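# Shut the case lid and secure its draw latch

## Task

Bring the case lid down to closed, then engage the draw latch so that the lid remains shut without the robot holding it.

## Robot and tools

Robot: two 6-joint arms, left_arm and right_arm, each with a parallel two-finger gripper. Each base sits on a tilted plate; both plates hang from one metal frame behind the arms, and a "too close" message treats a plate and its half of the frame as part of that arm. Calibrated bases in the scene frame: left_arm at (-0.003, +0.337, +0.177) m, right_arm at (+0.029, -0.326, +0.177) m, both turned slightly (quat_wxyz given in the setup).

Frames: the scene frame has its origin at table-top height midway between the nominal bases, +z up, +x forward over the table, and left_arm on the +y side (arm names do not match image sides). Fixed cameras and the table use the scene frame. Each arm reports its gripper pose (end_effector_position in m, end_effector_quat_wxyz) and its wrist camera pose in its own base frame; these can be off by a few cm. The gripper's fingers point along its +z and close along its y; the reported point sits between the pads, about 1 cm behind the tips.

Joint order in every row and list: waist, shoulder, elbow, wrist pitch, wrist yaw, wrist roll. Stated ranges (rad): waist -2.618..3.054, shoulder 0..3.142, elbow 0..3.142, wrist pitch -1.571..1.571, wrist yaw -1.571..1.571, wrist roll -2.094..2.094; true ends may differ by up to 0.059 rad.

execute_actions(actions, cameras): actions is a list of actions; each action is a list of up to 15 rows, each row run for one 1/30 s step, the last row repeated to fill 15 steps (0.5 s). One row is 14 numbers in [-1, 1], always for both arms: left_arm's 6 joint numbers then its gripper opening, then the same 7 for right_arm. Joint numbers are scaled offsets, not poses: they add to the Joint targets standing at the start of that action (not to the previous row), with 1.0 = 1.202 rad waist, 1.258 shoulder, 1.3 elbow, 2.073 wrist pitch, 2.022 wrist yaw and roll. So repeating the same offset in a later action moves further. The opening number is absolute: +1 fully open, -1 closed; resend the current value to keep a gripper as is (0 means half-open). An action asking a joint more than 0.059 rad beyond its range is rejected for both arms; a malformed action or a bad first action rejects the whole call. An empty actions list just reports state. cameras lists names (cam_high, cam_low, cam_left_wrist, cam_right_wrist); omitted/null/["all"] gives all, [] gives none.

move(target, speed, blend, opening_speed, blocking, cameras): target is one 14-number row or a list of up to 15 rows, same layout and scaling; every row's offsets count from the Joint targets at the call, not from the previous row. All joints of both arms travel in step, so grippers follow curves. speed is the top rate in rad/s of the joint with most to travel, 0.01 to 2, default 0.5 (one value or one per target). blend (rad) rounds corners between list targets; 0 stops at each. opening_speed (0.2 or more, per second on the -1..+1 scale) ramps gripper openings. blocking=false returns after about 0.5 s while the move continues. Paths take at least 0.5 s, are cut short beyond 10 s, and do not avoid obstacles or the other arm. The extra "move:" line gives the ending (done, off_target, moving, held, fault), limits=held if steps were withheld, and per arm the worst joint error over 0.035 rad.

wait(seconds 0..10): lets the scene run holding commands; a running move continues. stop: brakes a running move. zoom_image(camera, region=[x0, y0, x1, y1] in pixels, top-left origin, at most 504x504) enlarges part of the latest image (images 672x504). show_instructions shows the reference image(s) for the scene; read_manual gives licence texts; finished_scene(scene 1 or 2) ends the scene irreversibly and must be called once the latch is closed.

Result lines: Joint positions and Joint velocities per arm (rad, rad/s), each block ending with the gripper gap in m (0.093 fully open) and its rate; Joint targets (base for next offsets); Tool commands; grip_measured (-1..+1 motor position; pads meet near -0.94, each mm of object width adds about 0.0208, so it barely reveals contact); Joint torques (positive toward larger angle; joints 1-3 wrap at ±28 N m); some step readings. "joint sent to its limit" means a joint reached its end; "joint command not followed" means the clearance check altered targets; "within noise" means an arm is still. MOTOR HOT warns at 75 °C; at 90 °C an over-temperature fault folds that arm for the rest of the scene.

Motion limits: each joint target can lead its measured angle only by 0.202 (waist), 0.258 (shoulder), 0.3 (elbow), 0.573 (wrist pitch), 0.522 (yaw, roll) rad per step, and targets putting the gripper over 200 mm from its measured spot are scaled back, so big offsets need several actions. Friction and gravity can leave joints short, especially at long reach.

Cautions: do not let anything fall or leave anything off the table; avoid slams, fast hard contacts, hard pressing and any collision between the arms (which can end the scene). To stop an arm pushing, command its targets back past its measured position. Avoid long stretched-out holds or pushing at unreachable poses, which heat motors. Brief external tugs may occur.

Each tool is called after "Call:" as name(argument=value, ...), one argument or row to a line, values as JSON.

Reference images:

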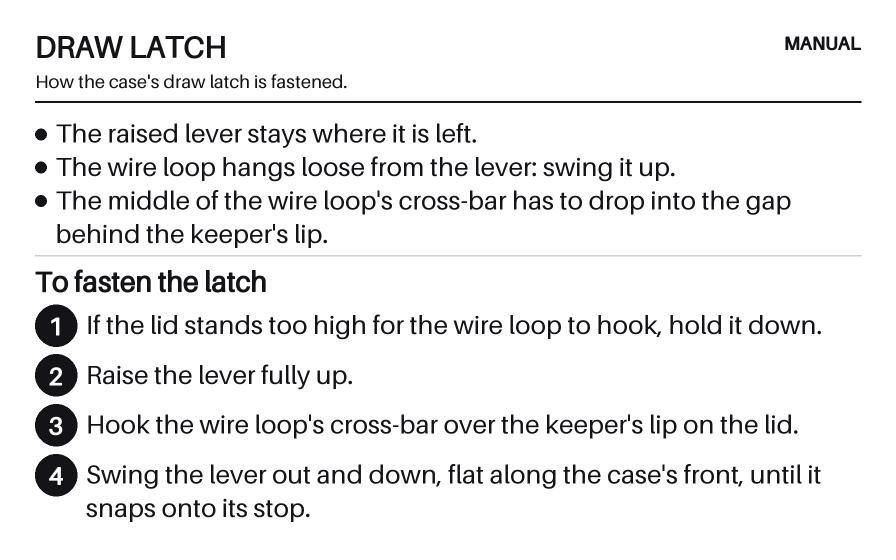

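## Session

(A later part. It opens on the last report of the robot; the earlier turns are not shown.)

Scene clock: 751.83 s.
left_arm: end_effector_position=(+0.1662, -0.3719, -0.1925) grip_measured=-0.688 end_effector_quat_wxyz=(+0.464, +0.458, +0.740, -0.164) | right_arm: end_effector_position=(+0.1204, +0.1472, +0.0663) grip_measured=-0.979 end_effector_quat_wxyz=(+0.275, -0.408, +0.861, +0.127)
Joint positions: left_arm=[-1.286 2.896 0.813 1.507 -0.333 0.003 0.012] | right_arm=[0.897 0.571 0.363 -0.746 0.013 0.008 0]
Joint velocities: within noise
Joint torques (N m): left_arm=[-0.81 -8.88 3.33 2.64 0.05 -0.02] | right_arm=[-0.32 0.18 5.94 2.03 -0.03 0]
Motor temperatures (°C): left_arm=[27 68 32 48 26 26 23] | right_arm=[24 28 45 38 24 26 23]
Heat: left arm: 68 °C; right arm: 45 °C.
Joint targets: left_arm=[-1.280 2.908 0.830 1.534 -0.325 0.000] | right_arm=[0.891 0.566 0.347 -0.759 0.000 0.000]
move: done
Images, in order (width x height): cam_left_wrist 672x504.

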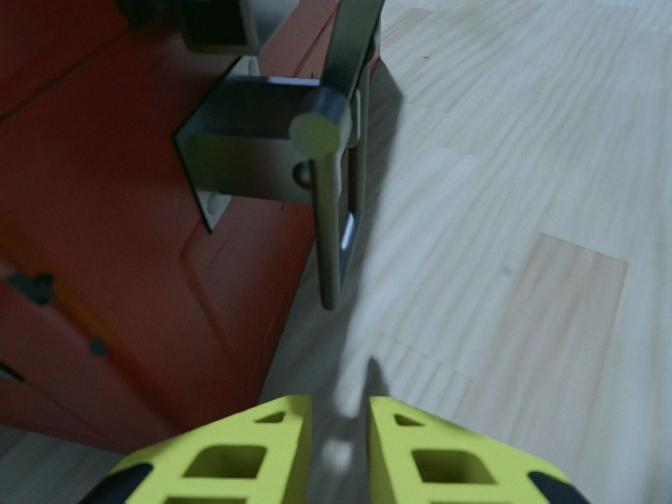

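Call:
move(
  target=[0.049,0.005,0.087,-0.038,0.02,0,-0.66,0,0,0,0,0,0,-1],
  speed=0.25,
  cameras=["cam_left_wrist","cam_right_wrist"],
)

Scene clock: 756.27 s.
left_arm: end_effector_position=(+0.1847, -0.3997, -0.1905) grip_measured=-0.662 end_effector_quat_wxyz=(+0.471, +0.445, +0.737, -0.193) | right_arm: end_effector_position=(+0.1204, +0.1472, +0.0663) grip_measured=-0.979 end_effector_quat_wxyz=(+0.275, -0.408, +0.861, +0.127)
Joint positions: left_arm=[-1.24 2.901 0.919 1.458 -0.268 0.003 0.013] | right_arm=[0.897 0.571 0.363 -0.746 0.013 0.008 0]
Joint velocities: within noise
Joint torques (N m): left_arm=[0.14 -9.42 4.59 2.33 -0.15 -0.01] | right_arm=[-0.32 0.17 5.94 2.03 -0.03 0]
Motor temperatures (°C): left_arm=[27 67 32 49 26 26 23] | right_arm=[24 28 45 38 24 26 23]
Heat: left arm: 67 °C; right arm: 45 °C.
Joint targets: left_arm=[-1.221 2.914 0.943 1.456 -0.284 0.000] | right_arm=[0.891 0.566 0.347 -0.759 0.000 0.000]
move: done
Images, in order (width x height): cam_left_wrist 672x504, cam_right_wrist 672x504.

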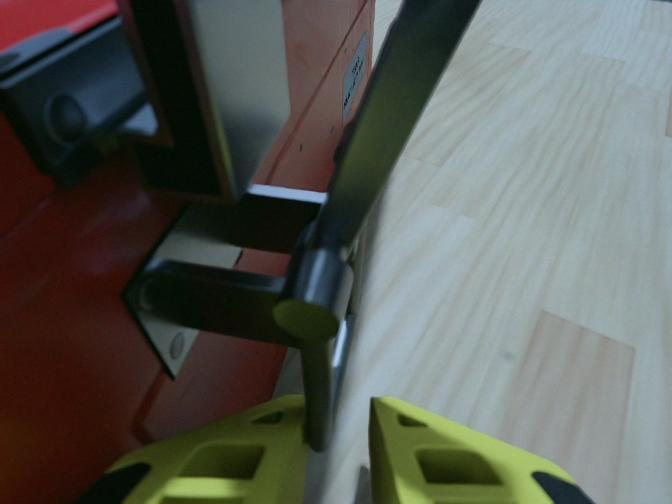

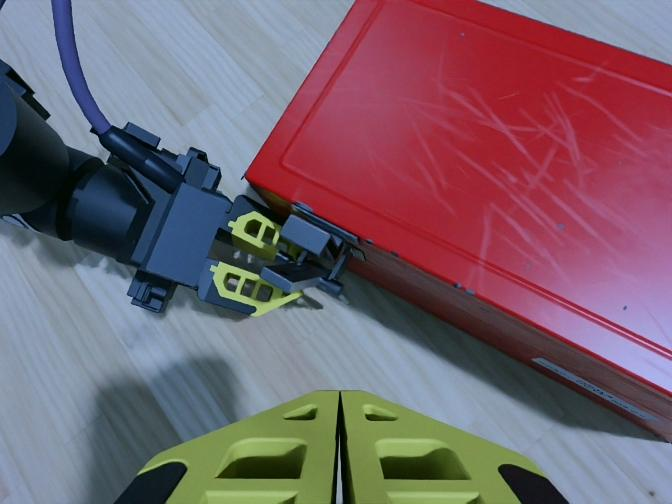

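Call:
move(
  target=[
    [-0.096,0.001,0.032,-0.018,-0.049,0,-0.44,0,0,0,0,0,0,-1],
    [-0.141,-0.056,0.003,-0.039,-0.077,0,-0.316,0,0,0,0,0,0,-1],
    [-0.164,-0.092,-0.016,-0.055,-0.088,0,-0.316,0,0,0,0,0,0,-1],
    [-0.171,-0.171,-0.046,-0.08,-0.091,0,-0.316,0,0,0,0,0,0,-1],
    [-0.135,-0.219,-0.07,-0.086,-0.07,0,-0.316,0,0,0,0,0,0,-1],
  ],
  speed=0.22,
  blend=0.01,
  cameras=["cam_left_wrist","cam_right_wrist"],
)

Scene clock: 764.87 s.
left_arm: end_effector_position=(+0.1501, -0.4244, -0.1437) grip_measured=-0.317 end_effector_quat_wxyz=(+0.485, +0.467, +0.722, -0.157) | right_arm: end_effector_position=(+0.1204, +0.1472, +0.0663) grip_measured=-0.979 end_effector_quat_wxyz=(+0.275, -0.408, +0.861, +0.127)
Joint positions: left_arm=[-1.389 2.691 0.858 1.275 -0.436 0.003 0.03] | right_arm=[0.897 0.571 0.363 -0.746 0.013 0.008 0]
Joint velocities: within noise
Joint torques (N m): left_arm=[-0.7 -15.19 2.62 2.31 0.04 -0.01] | right_arm=[-0.32 0.17 5.94 2.03 -0.04 0]
Motor temperatures (°C): left_arm=[27 68 32 49 26 26 23] | right_arm=[24 28 45 38 24 26 23]
Heat: left arm: 68 °C; right arm: 45 °C.
Joint targets: left_arm=[-1.383 2.639 0.852 1.277 -0.426 0.000] | right_arm=[0.891 0.566 0.347 -0.759 0.000 0.000]
move: off_target (left_arm); blend cut to 0 rad at target 2; target 2's new numbers were sent with left_arm's shoulder 0.058 rad from that target; left_arm: the shoulder is farthest, 0.053 rad from its target
Images, in order (width x height): cam_left_wrist 672x504, cam_right_wrist 672x504.

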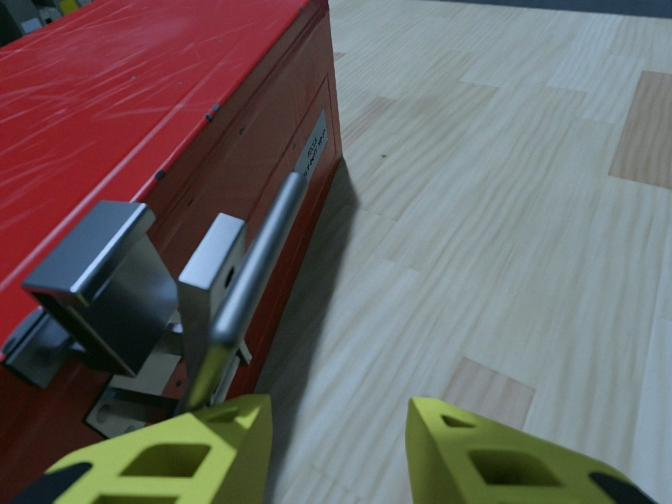

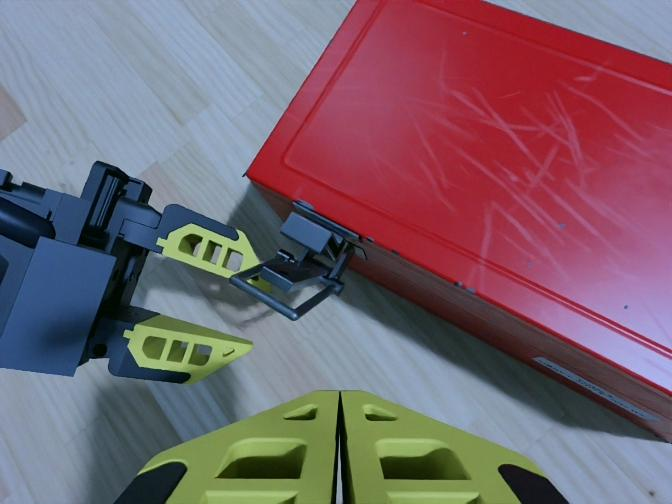

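Call:
move(
  target=[
    [0.008,-0.073,-0.043,-0.016,0.009,0,-0.316,0,0,0,0,0,0,-1],
    [0.027,-0.109,-0.058,-0.027,0.018,0,-0.316,0,0,0,0,0,0,-1],
  ],
  speed=0.2,
  cameras=["cam_left_wrist","cam_right_wrist"],
)

Scene clock: 778.13 s.
left_arm: end_effector_position=(+0.1591, -0.4239, -0.1088) grip_measured=-0.317 end_effector_quat_wxyz=(+0.485, +0.460, +0.724, -0.169) | right_arm: end_effector_position=(+0.1204, +0.1472, +0.0663) grip_measured=-0.979 end_effector_quat_wxyz=(+0.275, -0.408, +0.861, +0.127)
Joint positions: left_arm=[-1.356 2.55 0.787 1.225 -0.398 0.003 0.03] | right_arm=[0.897 0.571 0.363 -0.746 0.013 0.008 0]
Joint velocities: within noise
Joint torques (N m): left_arm=[-0.83 -14.41 2.67 2.27 0.05 -0.02] | right_arm=[-0.32 0.18 5.94 2.03 -0.03 0]
Motor temperatures (°C): left_arm=[27 68 31 48 26 26 23] | right_arm=[24 27 45 38 24 26 23]
Heat: left arm: 68 °C; right arm: 45 °C.
Joint targets: left_arm=[-1.351 2.502 0.776 1.221 -0.390 0.000] | right_arm=[0.891 0.566 0.347 -0.759 0.000 0.000]
move: off_target (left_arm); left_arm: the shoulder is farthest, 0.048 rad from its target
Images, in order (width x height): cam_left_wrist 672x504, cam_right_wrist 672x504.

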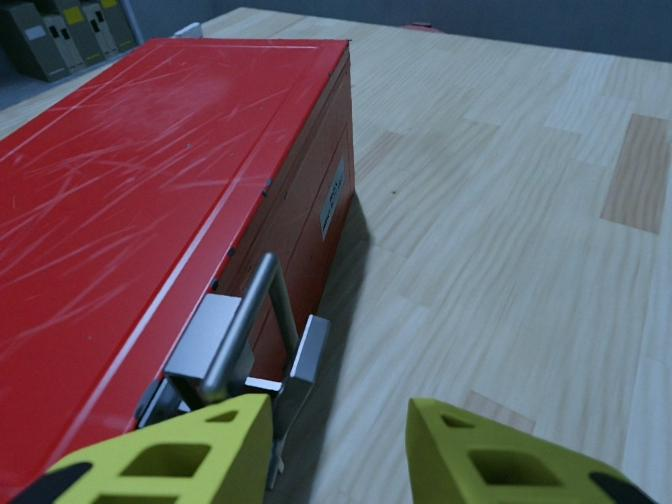

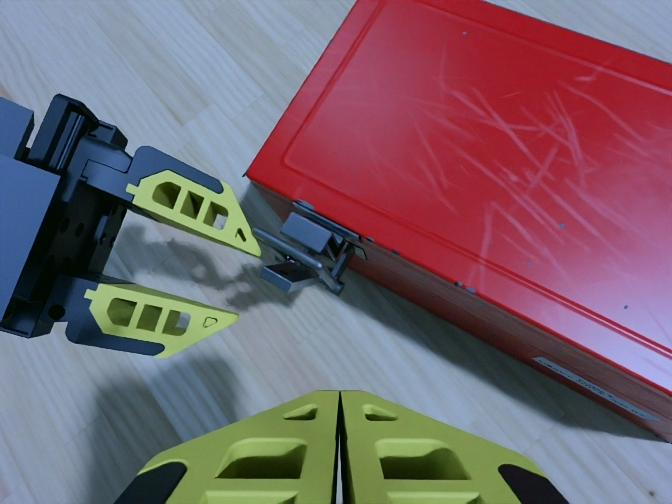

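Call:
move(
  target=[0.04,-0.02,-0.008,-0.003,0.021,0,-0.316,0,0,0,0,0,0,-1],
  speed=0.15,
  cameras=["cam_left_wrist","cam_right_wrist"],
)

Call:
zoom_image(
  camera="cam_right_wrist",
  region=[200, 160, 380, 320],
)

Scene clock: 782.17 s.
left_arm: end_effector_position=(+0.1736, -0.4200, -0.1038) grip_measured=-0.317 end_effector_quat_wxyz=(+0.481, +0.451, +0.731, -0.174) | right_arm: end_effector_position=(+0.1204, +0.1472, +0.0663) grip_measured=-0.979 end_effector_quat_wxyz=(+0.275, -0.408, +0.861, +0.127)
Joint positions: left_arm=[-1.308 2.527 0.776 1.218 -0.356 0.003 0.03] | right_arm=[0.897 0.571 0.363 -0.746 0.013 0.008 0]
Joint velocities: within noise
Joint torques (N m): left_arm=[-0.87 -14.52 2.78 2.29 0.07 -0.01] | right_arm=[-0.32 0.18 5.93 2.03 -0.03 0]
Motor temperatures (°C): left_arm=[27 69 31 48 26 26 23] | right_arm=[24 27 45 38 24 26 23]
Heat: left arm: 69 °C; right arm: 45 °C.
Joint targets: left_arm=[-1.303 2.477 0.766 1.215 -0.347 0.000] | right_arm=[0.891 0.566 0.347 -0.759 0.000 0.000]
move: off_target (left_arm); left_arm: the shoulder is farthest, 0.050 rad from its target
Images, in order (width x height): cam_left_wrist 672x504, cam_right_wrist 672x504.

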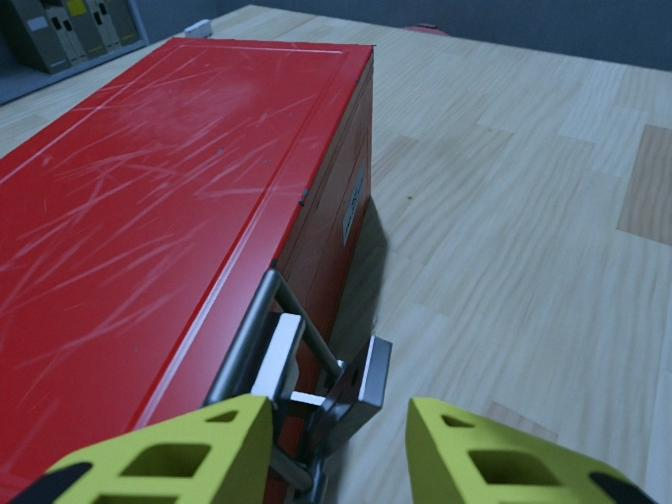

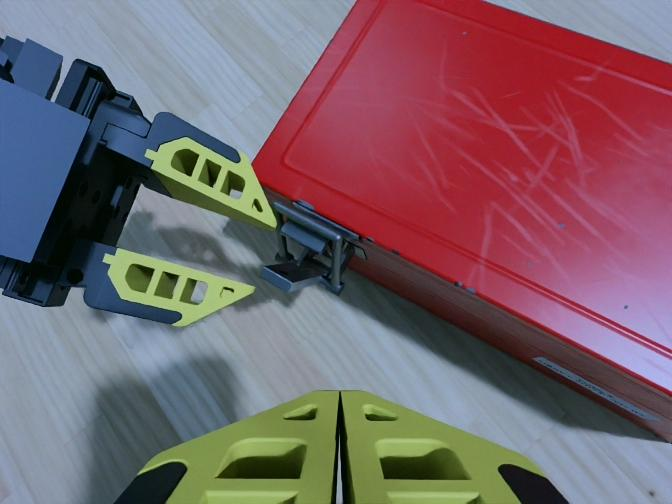

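Scaled by 2.800 from the camera's 672x504 image, which has a finer 960x720 frame.

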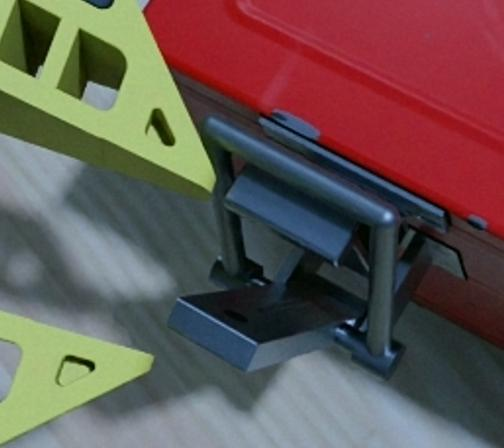

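Call:
move(
  target=[0.024,-0.005,-0.004,0,0.012,0,-0.316,0,0,0,0,0,0,-1],
  speed=0.15,
  cameras=["cam_left_wrist","cam_right_wrist"],
)

Call:
zoom_image(
  camera="cam_right_wrist",
  region=[200, 160, 380, 320],
)

Call:
zoom_image(
  camera="cam_left_wrist",
  region=[180, 230, 420, 470],
)

Scene clock: 785.87 s.
left_arm: end_effector_position=(+0.1794, -0.4176, -0.1038) grip_measured=-0.317 end_effector_quat_wxyz=(+0.476, +0.450, +0.734, -0.180) | right_arm: end_effector_position=(+0.1204, +0.1472, +0.0663) grip_measured=-0.979 end_effector_quat_wxyz=(+0.275, -0.408, +0.861, +0.127)
Joint positions: left_arm=[-1.283 2.522 0.772 1.216 -0.324 0.003 0.03] | right_arm=[0.897 0.571 0.363 -0.746 0.013 0.008 0]
Joint velocities: within noise
Joint torques (N m): left_arm=[-0.62 -14.57 2.73 2.32 0.01 -0.02] | right_arm=[-0.32 0.17 5.94 2.03 -0.03 0]
Motor temperatures (°C): left_arm=[27 71 31 48 26 26 23] | right_arm=[24 27 45 38 24 26 23]
Heat: left arm: 71 °C; right arm: 45 °C.
Joint targets: left_arm=[-1.274 2.470 0.761 1.215 -0.323 0.000] | right_arm=[0.891 0.566 0.347 -0.759 0.000 0.000]
move: off_target (left_arm); left_arm: the shoulder is farthest, 0.051 rad from its target
Images, in order (width x height): cam_left_wrist 672x504, cam_right_wrist 672x504.

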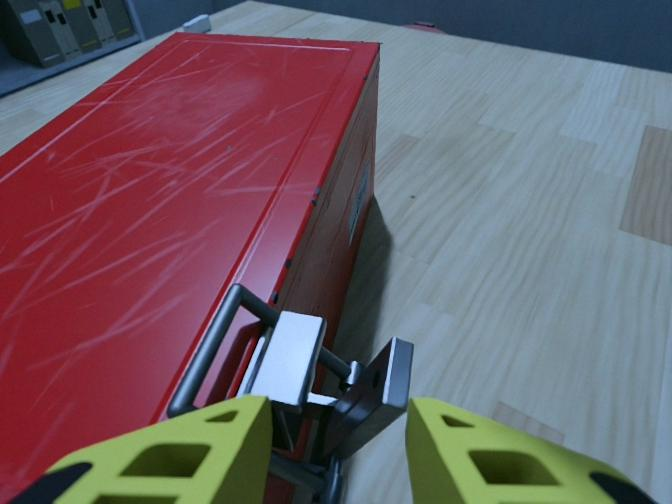

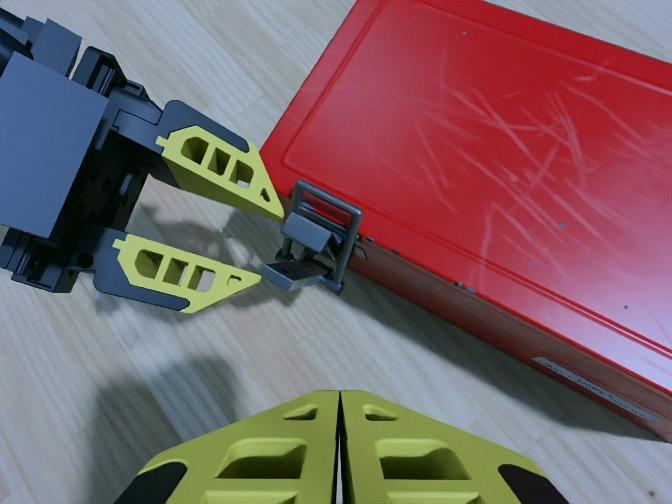

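Scaled by 2.800 from the camera's 672x504 image, which has a finer 960x720 frame.

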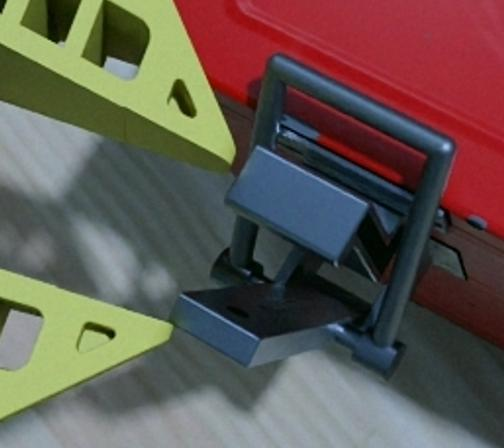

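Scaled by 2.100 from the camera's 672x504 image, which has a finer 960x720 frame.

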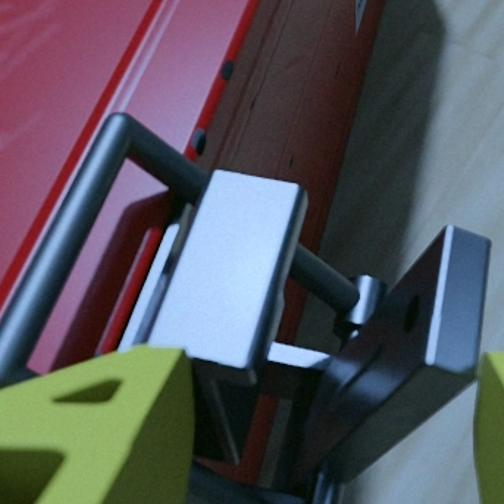

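Call:
move(
  target=[
    [-0.105,-0.087,-0.139,0.027,-0.058,0,-0.316,0,0,0,0,0,0,-1],
    [-0.301,-0.095,-0.239,0.07,-0.298,0,-0.316,0,0,0,0,0,0,-1],
    [-0.301,-0.052,-0.239,0.07,-0.298,0,-0.316,0,0,0,0,0,0,-1],
  ],
  speed=[0.15,0.5,0.2],
  cameras=["cam_left_wrist","cam_right_wrist"],
)

Call:
zoom_image(
  camera="cam_right_wrist",
  region=[200, 160, 380, 320],
)

Scene clock: 792.23 s.
left_arm: end_effector_position=(+0.1136, -0.3357, -0.0569) grip_measured=-0.317 end_effector_quat_wxyz=(+0.572, +0.437, +0.693, -0.036) | right_arm: end_effector_position=(+0.1204, +0.1472, +0.0663) grip_measured=-0.979 end_effector_quat_wxyz=(+0.275, -0.408, +0.861, +0.127)
Joint positions: left_arm=[-1.631 2.393 0.459 1.335 -0.915 0.003 0.03] | right_arm=[0.897 0.571 0.363 -0.746 0.013 0.008 0]
Joint velocities: within noise
Joint torques (N m): left_arm=[-1.28 -6.71 1.66 2.37 -0.27 -0.04] | right_arm=[-0.32 0.18 5.94 2.03 -0.03 0]
Motor temperatures (°C): left_arm=[27 72 31 49 26 26 23] | right_arm=[24 27 45 38 24 26 23]
Heat: left arm: 72 °C; right arm: 45 °C.
Joint targets: left_arm=[-1.636 2.405 0.450 1.360 -0.925 0.000] | right_arm=[0.891 0.566 0.347 -0.759 0.000 0.000]
move: done
Images, in order (width x height): cam_left_wrist 672x504, cam_right_wrist 672x504.

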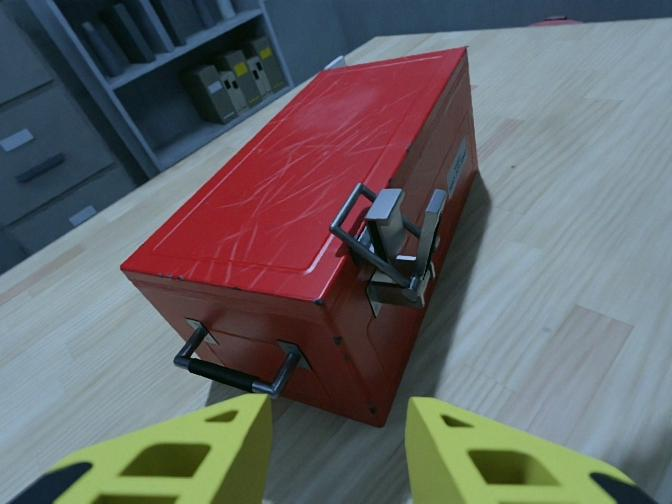

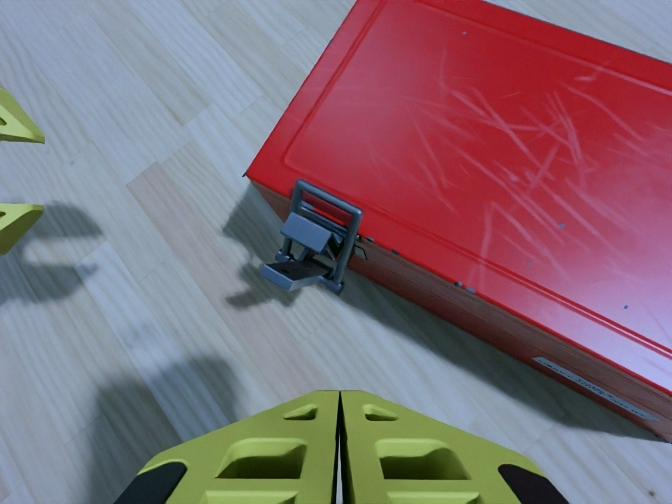

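Scaled by 2.800 from the camera's 672x504 image, which has a finer 960x720 frame.

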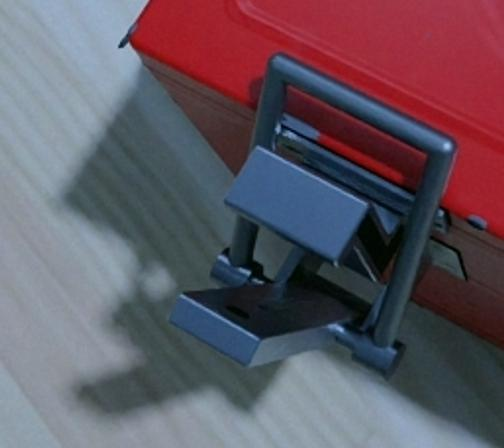

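Call:
move(
  target=[
    [0,0,0,0,0,0,-0.6,0.174,0.663,0.056,0.173,0.173,0.297,-0.11],
    [0,0,0,0,0,0,-0.6,0.61,0.884,0.064,0.246,0.348,0.587,-0.11],
  ],
  speed=[0.8,0.5],
  cameras=["cam_left_wrist","cam_right_wrist"],
)

Scene clock: 818.90 s.
left_arm: end_effector_position=(+0.1137, -0.3357, -0.0567) grip_measured=-0.598 end_effector_quat_wxyz=(+0.572, +0.437, +0.693, -0.036) | right_arm: end_effector_position=(+0.0977, +0.1934, -0.0422) grip_measured=-0.112 end_effector_quat_wxyz=(+0.338, -0.198, +0.919, -0.033)
Joint positions: left_arm=[-1.631 2.393 0.459 1.335 -0.916 0.003 0.016] | right_arm=[1.621 1.668 0.407 -0.257 0.691 1.177 0.04]
Joint velocities: within noise
Joint torques (N m): left_arm=[-1.24 -6.72 1.7 2.37 -0.26 -0.03] | right_arm=[0.57 -3.82 6.34 1.09 0.84 0.15]
Motor temperatures (°C): left_arm=[27 61 31 49 26 26 23] | right_arm=[24 27 45 37 24 26 23]
Heat: left arm: 61 °C; right arm: 45 °C.
Joint targets: left_arm=[-1.636 2.405 0.450 1.360 -0.925 0.000] | right_arm=[1.625 1.678 0.430 -0.249 0.704 1.187]
move: done
Images, in order (width x height): cam_left_wrist 672x504, cam_right_wrist 672x504.

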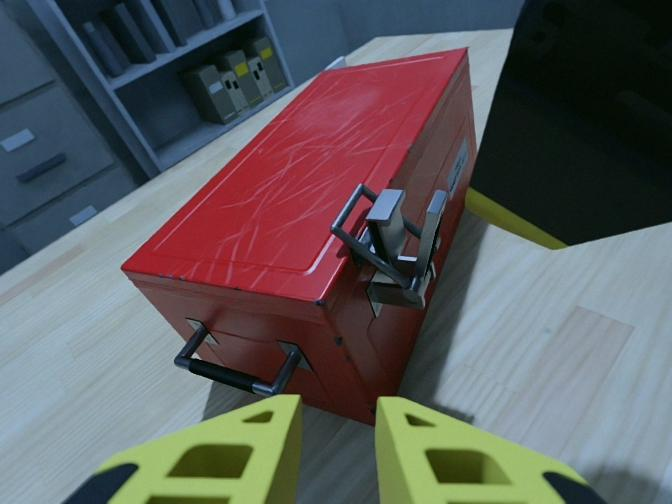

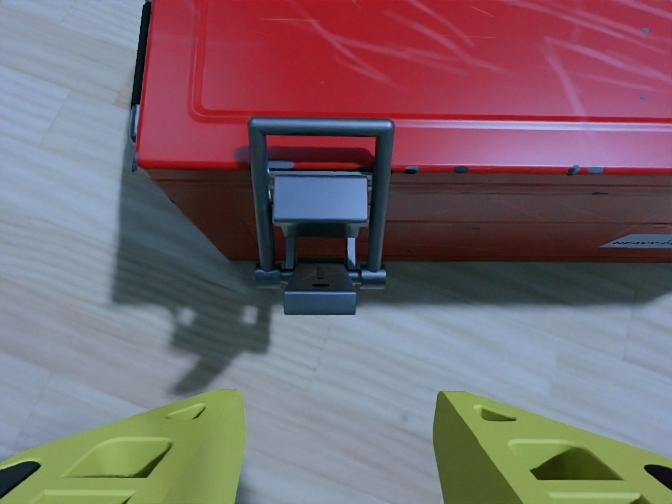

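Call:
move(
  target=[0,0,0,0,0,0,-0.6,-0.086,0.105,-0.032,0.117,-0.006,-0.063,-0.11],
  speed=0.3,
  cameras=["cam_left_wrist","cam_right_wrist"],
)

Scene clock: 826.50 s.
left_arm: end_effector_position=(+0.1137, -0.3358, -0.0566) grip_measured=-0.598 end_effector_quat_wxyz=(+0.572, +0.437, +0.693, -0.036) | right_arm: end_effector_position=(+0.1168, +0.2086, -0.0612) grip_measured=-0.112 end_effector_quat_wxyz=(+0.346, -0.187, +0.919, -0.019)
Joint positions: left_arm=[-1.631 2.393 0.459 1.336 -0.916 0.003 0.016] | right_arm=[1.527 1.799 0.402 -0.014 0.693 1.069 0.04]
Joint velocities: within noise
Joint torques (N m): left_arm=[-1.22 -6.72 1.68 2.36 -0.26 -0.03] | right_arm=[-0.01 -4.55 3.1 1.32 0.65 -0.02]
Motor temperatures (°C): left_arm=[27 59 31 49 26 26 23] | right_arm=[24 27 45 36 24 26 23]
Heat: left arm: 59 °C; right arm: 45 °C.
Joint targets: left_arm=[-1.636 2.405 0.450 1.360 -0.925 0.000] | right_arm=[1.521 1.810 0.389 -0.006 0.692 1.060]
move: done
Images, in order (width x height): cam_left_wrist 672x504, cam_right_wrist 672x504.

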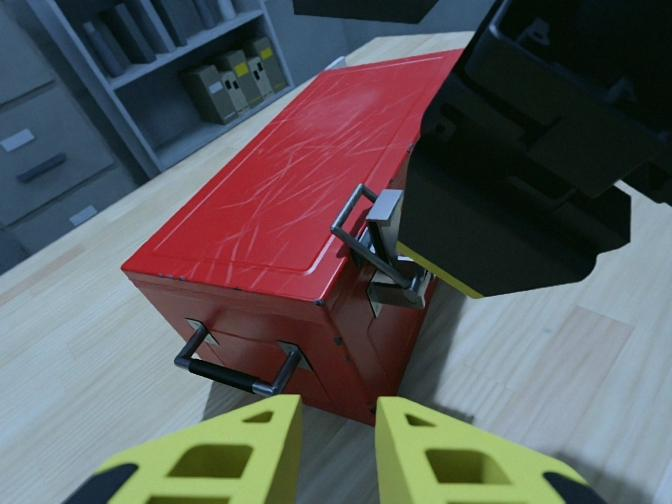

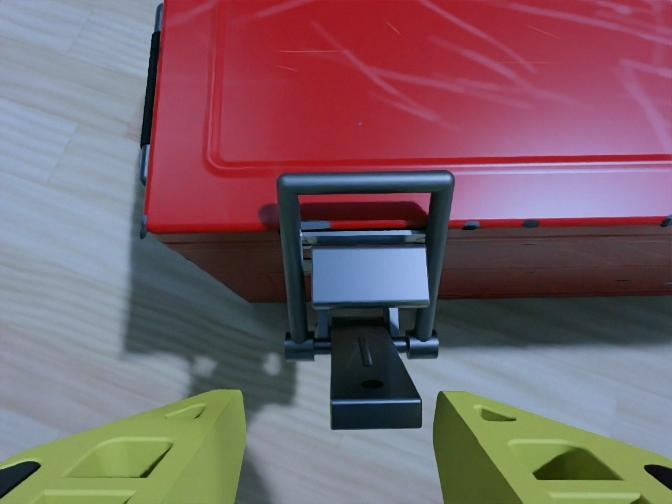

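Call:
move(
  target=[
    [0,0,0,0,0,0,-0.6,-0.01,0.01,-0.02,0.0,-0.01,-0.049,-0.11],
    [0,0,0,0,0,0,-0.6,-0.033,0.036,-0.027,0.039,-0.01,-0.049,-0.11],
  ],
  speed=0.3,
  cameras=["cam_right_wrist"],
)

Scene clock: 834.43 s.
left_arm: end_effector_position=(+0.1137, -0.3358, -0.0566) grip_measured=-0.598 end_effector_quat_wxyz=(+0.572, +0.437, +0.693, -0.036) | right_arm: end_effector_position=(+0.1236, +0.1962, -0.0724) grip_measured=-0.112 end_effector_quat_wxyz=(+0.341, -0.215, +0.914, -0.043)
Joint positions: left_arm=[-1.631 2.393 0.459 1.336 -0.916 0.003 0.016] | right_arm=[1.487 1.844 0.366 0.066 0.687 0.969 0.04]
Joint velocities: within noise
Joint torques (N m): left_arm=[-1.25 -6.74 1.68 2.35 -0.27 -0.03] | right_arm=[0.02 -4.59 2.76 1.35 0.48 0.01]
Motor temperatures (°C): left_arm=[27 58 31 48 26 26 23] | right_arm=[24 28 44 35 24 26 23]
Heat: left arm: 58 °C; right arm: 44 °C.
Joint targets: left_arm=[-1.636 2.405 0.450 1.360 -0.925 0.000] | right_arm=[1.481 1.855 0.353 0.075 0.672 0.960]
move: done
Images, in order (width x height): cam_right_wrist 672x504.

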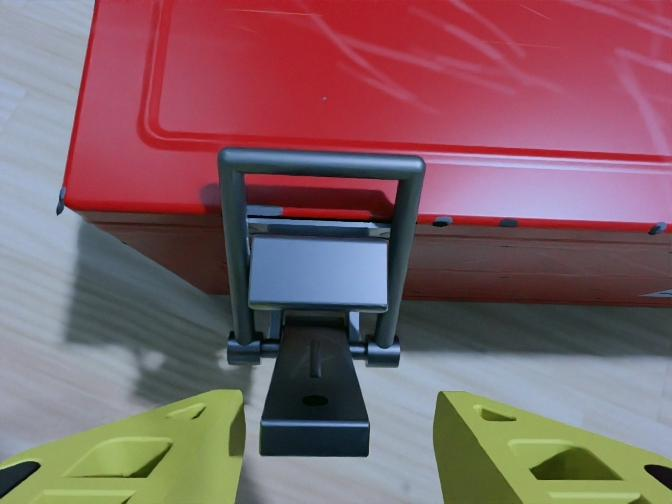

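Call:
move(
  target=[0,0,0,0,0,0,-0.6,-0.0175,0.051,0,0.0415,-0.006,0,-0.11],
  speed=0.2,
  cameras=["cam_right_wrist","cam_left_wrist"],
)

Scene clock: 845.23 s.
left_arm: end_effector_position=(+0.1137, -0.3358, -0.0566) grip_measured=-0.598 end_effector_quat_wxyz=(+0.572, +0.436, +0.693, -0.036) | right_arm: end_effector_position=(+0.1265, +0.1992, -0.0827) grip_measured=-0.112 end_effector_quat_wxyz=(+0.339, -0.203, +0.918, -0.034)
Joint positions: left_arm=[-1.631 2.393 0.459 1.336 -0.916 0.003 0.016] | right_arm=[1.467 1.908 0.366 0.152 0.675 0.969 0.04]
Joint velocities: within noise
Joint torques (N m): left_arm=[-1.25 -6.74 1.68 2.35 -0.26 -0.03] | right_arm=[0.03 -4.88 2.47 1.39 0.47 0]
Motor temperatures (°C): left_arm=[27 56 31 48 26 26 23] | right_arm=[24 28 43 34 24 26 23]
Heat: left arm: 56 °C; right arm: 43 °C.
Joint targets: left_arm=[-1.636 2.405 0.450 1.360 -0.925 0.000] | right_arm=[1.461 1.919 0.353 0.161 0.659 0.960]
move: done
Images, in order (width x height): cam_left_wrist 672x504, cam_right_wrist 672x504.

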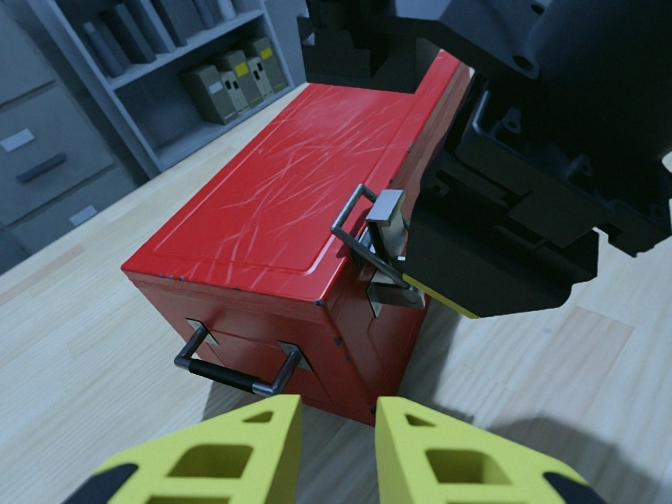

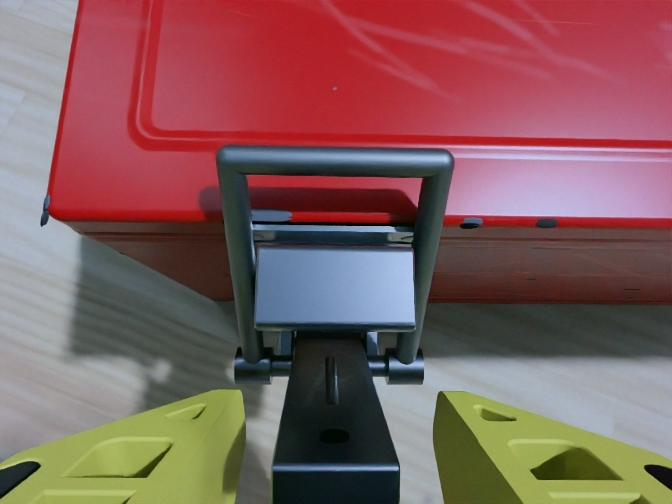

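Call:
move(
  target=[0,0,0,0,0,0,-0.6,0,0,0,0,0,0,-0.7],
  opening_speed=0.8,
  cameras=["cam_right_wrist"],
)

Scene clock: 849.33 s.
left_arm: end_effector_position=(+0.1137, -0.3358, -0.0566) grip_measured=-0.598 end_effector_quat_wxyz=(+0.572, +0.436, +0.693, -0.036) | right_arm: end_effector_position=(+0.1261, +0.2009, -0.0830) grip_measured=-0.685 end_effector_quat_wxyz=(+0.337, -0.202, +0.919, -0.030)
Joint positions: left_arm=[-1.631 2.393 0.459 1.336 -0.916 0.003 0.016] | right_arm=[1.466 1.908 0.366 0.16 0.669 0.968 0.012]
Joint velocities: within noise
Joint torques (N m): left_arm=[-1.26 -6.71 1.7 2.37 -0.26 -0.03] | right_arm=[0.08 -4.9 2.48 1.31 0.53 0]
Motor temperatures (°C): left_arm=[27 56 31 48 26 26 23] | right_arm=[24 28 42 34 24 26 23]
Heat: left arm: 56 °C; right arm: 42 °C.
Joint targets: left_arm=[-1.636 2.405 0.450 1.360 -0.925 0.000] | right_arm=[1.460 1.919 0.353 0.161 0.660 0.960]
move: done
Images, in order (width x height): cam_right_wrist 672x504.

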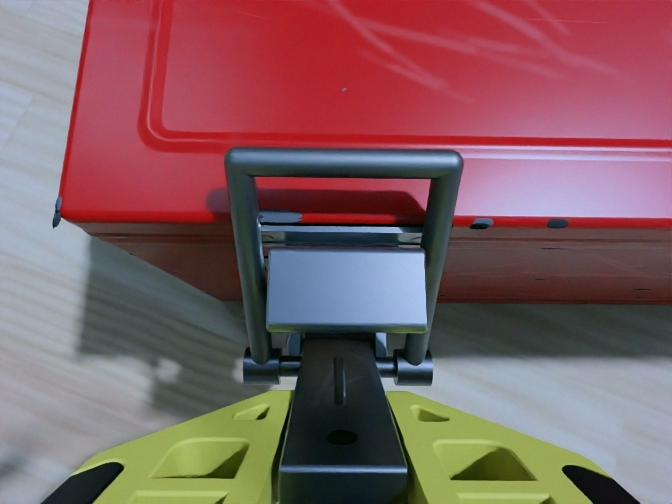

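Call:
move(
  target=[
    [0,0,0,0,0,0,-0.6,0.067,0.034,-0.005,-0.002,0.015,0.05,-0.7],
    [0,0,0,0,0,0,-0.6,0.112,0.097,-0.012,0.018,0.018,0.086,-0.7],
  ],
  speed=0.15,
  blend=0.01,
  cameras=["cam_right_wrist","cam_left_wrist"],
)

Call:
zoom_image(
  camera="cam_left_wrist",
  region=[320, 150, 480, 310],
)

Scene clock: 872.93 s.
left_arm: end_effector_position=(+0.1137, -0.3358, -0.0566) grip_measured=-0.598 end_effector_quat_wxyz=(+0.572, +0.436, +0.693, -0.036) | right_arm: end_effector_position=(+0.1178, +0.1982, -0.0884) grip_measured=-0.685 end_effector_quat_wxyz=(+0.389, -0.178, +0.903, -0.020)
Joint positions: left_arm=[-1.631 2.393 0.459 1.336 -0.916 0.003 0.016] | right_arm=[1.581 2.017 0.352 0.231 0.792 1.135 0.012]
Joint velocities: within noise
Joint torques (N m): left_arm=[-1.24 -6.72 1.66 2.36 -0.25 -0.04] | right_arm=[1.44 -3.88 1.58 0.78 -0.32 0.08]
Motor temperatures (°C): left_arm=[27 54 30 48 26 26 23] | right_arm=[24 28 41 33 24 26 24]
Heat: left arm: 54 °C; right arm: 41 °C.
Joint targets: left_arm=[-1.636 2.405 0.450 1.360 -0.925 0.000] | right_arm=[1.595 2.041 0.338 0.198 0.696 1.134]
move: off_target (right_arm); right_arm: the wrist yaw is farthest, 0.095 rad from its target
Images, in order (width x height): cam_left_wrist 672x504, cam_right_wrist 672x504.

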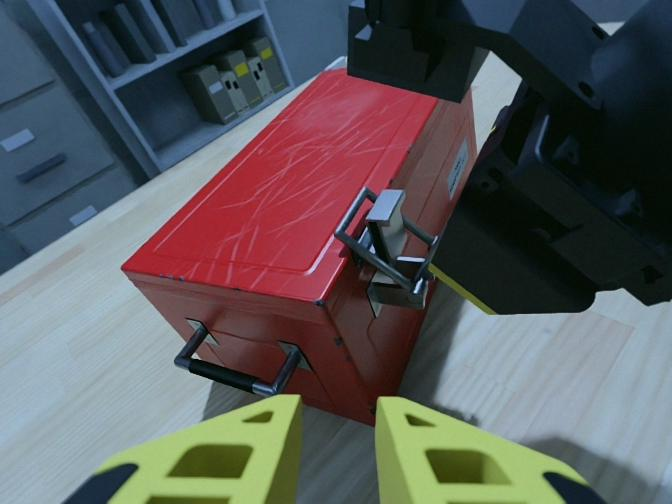

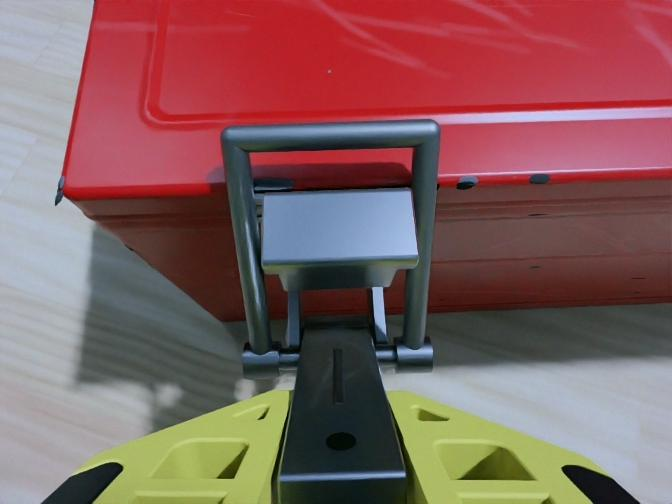

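Scaled by 3.150 from the camera's 672x504 image, which has a finer 960x720 frame.

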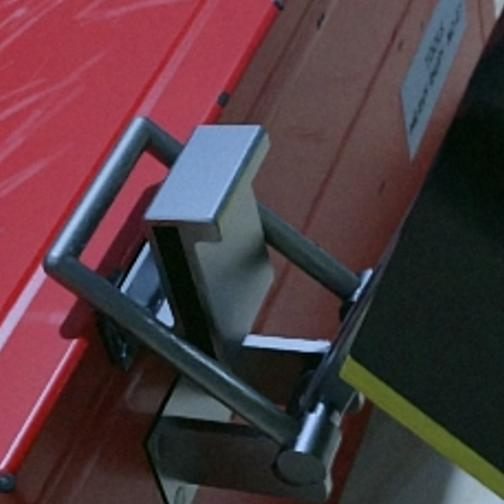

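Call:
move(
  target=[
    [0,0,0,0,0,0,-0.6,0,0,0,0,0,0,-0.48],
    [0,0,0,0,0,0,-0.6,0.0,0.0,0.0,0.0,0.0,0.0,-0.48],
  ],
  opening_speed=0.5,
  cameras=["cam_right_wrist","cam_left_wrist"],
)

Call:
zoom_image(
  camera="cam_left_wrist",
  region=[320, 150, 480, 310],
)

Scene clock: 877.57 s.
left_arm: end_effector_position=(+0.1137, -0.3358, -0.0566) grip_measured=-0.598 end_effector_quat_wxyz=(+0.572, +0.436, +0.693, -0.036) | right_arm: end_effector_position=(+0.1064, +0.1914, -0.1006) grip_measured=-0.482 end_effector_quat_wxyz=(+0.350, -0.192, +0.917, -0.026)
Joint positions: left_arm=[-1.631 2.393 0.459 1.336 -0.916 0.003 0.016] | right_arm=[1.589 2.03 0.348 0.21 0.711 1.14 0.022]
Joint velocities: within noise
Joint torques (N m): left_arm=[-1.29 -6.71 1.69 2.36 -0.27 -0.03] | right_arm=[0.81 -5.11 1.8 0.96 0.53 0.03]
Motor temperatures (°C): left_arm=[27 54 30 48 26 26 23] | right_arm=[24 28 40 33 24 26 24]
Heat: left arm: 54 °C; right arm: 40 °C.
Joint targets: left_arm=[-1.636 2.405 0.450 1.360 -0.925 0.000] | right_arm=[1.595 2.041 0.338 0.198 0.696 1.134]
move: done
Images, in order (width x height): cam_left_wrist 672x504, cam_right_wrist 672x504.

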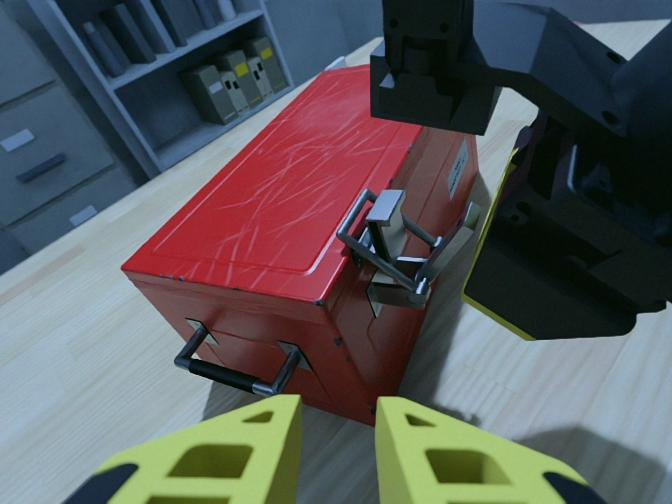

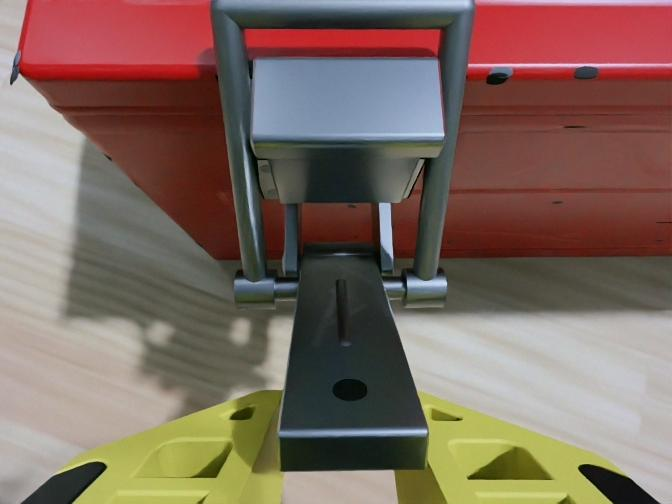

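Scaled by 3.150 from the camera's 672x504 image, which has a finer 960x720 frame.

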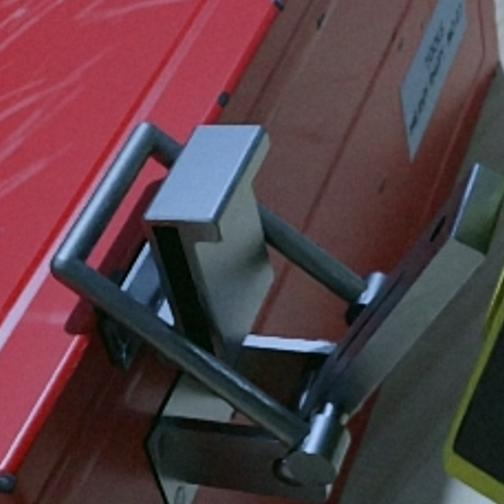

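Call:
move(
  target=[
    [0,0,0,0,0,0,-0.6,0,0,0,0,0,0,-0.3],
    [0,0,0,0,0,0,-0.6,0.014,-0.307,0.086,-0.233,0.003,0.023,-0.3],
    [0,0,0,0,0,0,-0.6,0.014,-0.307,0.086,-0.233,0.003,0.023,-1],
  ],
  speed=0.4,
  cameras=["cam_right_wrist"],
)

Call:
move(
  target=[0,0,0,0,0,0,-0.6,-0.12,0.128,-0.056,0.153,-0.016,-0.089,-1],
  speed=0.2,
  cameras=["cam_right_wrist","cam_left_wrist"],
)

Call:
zoom_image(
  camera="cam_left_wrist",
  region=[320, 150, 520, 310],
)

Scene clock: 901.67 s.
left_arm: end_effector_position=(+0.1137, -0.3358, -0.0566) grip_measured=-0.598 end_effector_quat_wxyz=(+0.572, +0.436, +0.693, -0.036) | right_arm: end_effector_position=(+0.1029, +0.1979, -0.0371) grip_measured=-0.979 end_effector_quat_wxyz=(+0.347, -0.192, +0.917, -0.036)
Joint positions: left_arm=[-1.631 2.393 0.459 1.336 -0.916 0.003 0.016] | right_arm=[1.606 1.668 0.429 -0.273 0.711 1.172 0]
Joint velocities: within noise
Joint torques (N m): left_arm=[-1.21 -6.72 1.69 2.36 -0.26 -0.03] | right_arm=[0.77 -6.23 6.23 0.87 0.6 0.16]
Motor temperatures (°C): left_arm=[27 53 30 48 26 26 23] | right_arm=[24 29 40 32 24 26 23]
Heat: left arm: 53 °C; right arm: 40 °C.
Joint targets: left_arm=[-1.636 2.405 0.450 1.360 -0.925 0.000] | right_arm=[1.612 1.655 0.450 -0.285 0.702 1.181]
move: done
Images, in order (width x height): cam_right_wrist 672x504.

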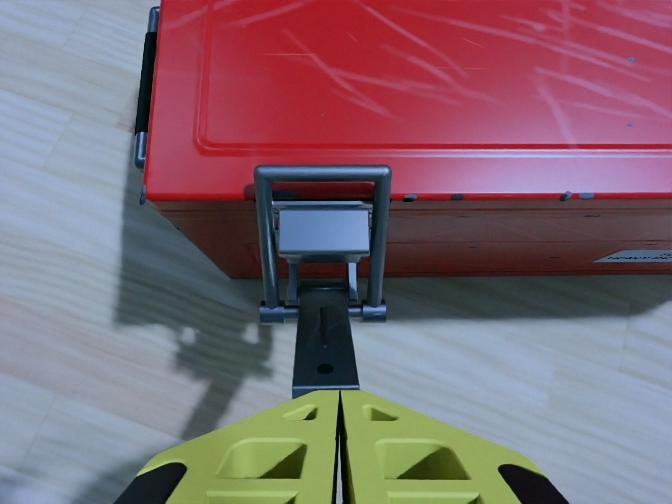

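Scene clock: 903.77 s.
left_arm: end_effector_position=(+0.1137, -0.3358, -0.0566) grip_measured=-0.598 end_effector_quat_wxyz=(+0.572, +0.436, +0.693, -0.036) | right_arm: end_effector_position=(+0.1276, +0.2037, -0.0628) grip_measured=-0.979 end_effector_quat_wxyz=(+0.346, -0.186, +0.919, -0.029)
Joint positions: left_arm=[-1.631 2.393 0.459 1.336 -0.916 0.003 0.016] | right_arm=[1.474 1.804 0.39 0.023 0.69 1.01 0]
Joint velocities: within noise
Joint torques (N m): left_arm=[-1.25 -6.68 1.72 2.36 -0.27 -0.03] | right_arm=[0.01 -4.42 2.97 1.4 0.42 0.02]
Motor temperatures (°C): left_arm=[27 53 30 48 26 26 23] | right_arm=[24 29 40 32 24 26 23]
Heat: left arm: 53 °C; right arm: 40 °C.
Joint targets: left_arm=[-1.636 2.405 0.450 1.360 -0.925 0.000] | right_arm=[1.468 1.816 0.377 0.032 0.670 1.001]
move: done
Images, in order (width x height): cam_left_wrist 672x504, cam_right_wrist 672x504.

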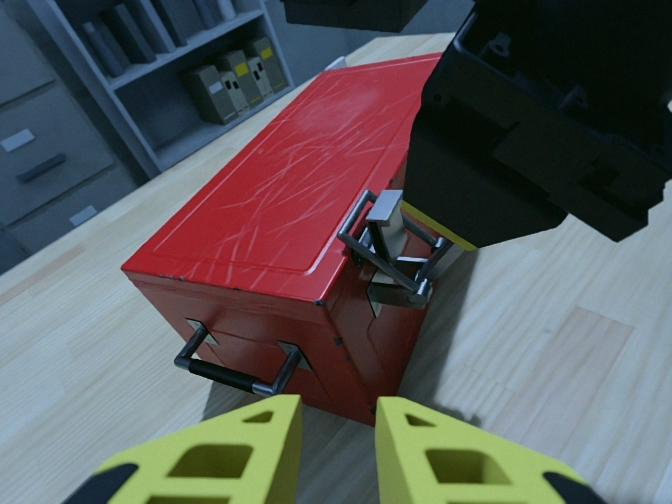

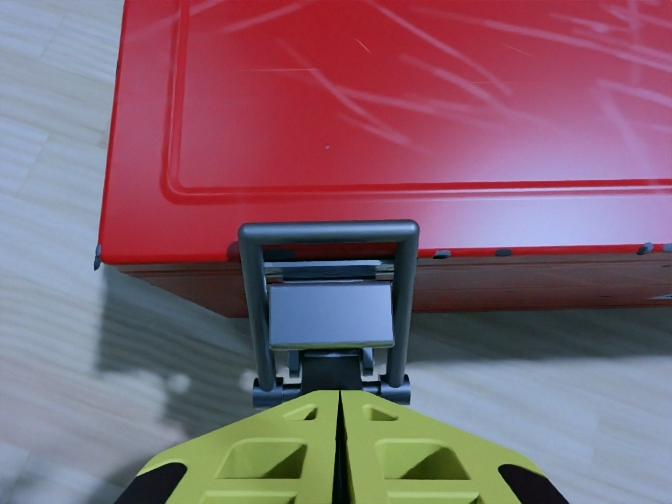

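Scaled by 2.520 from the camera's 672x504 image, which has a finer 960x720 frame.

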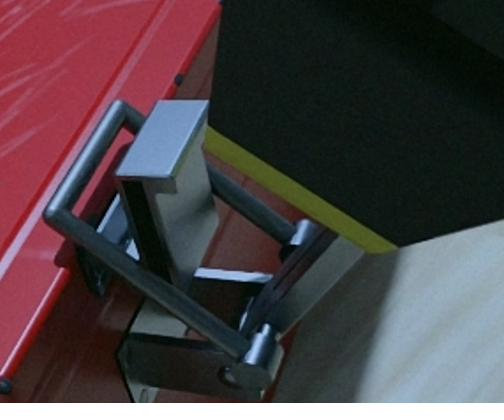

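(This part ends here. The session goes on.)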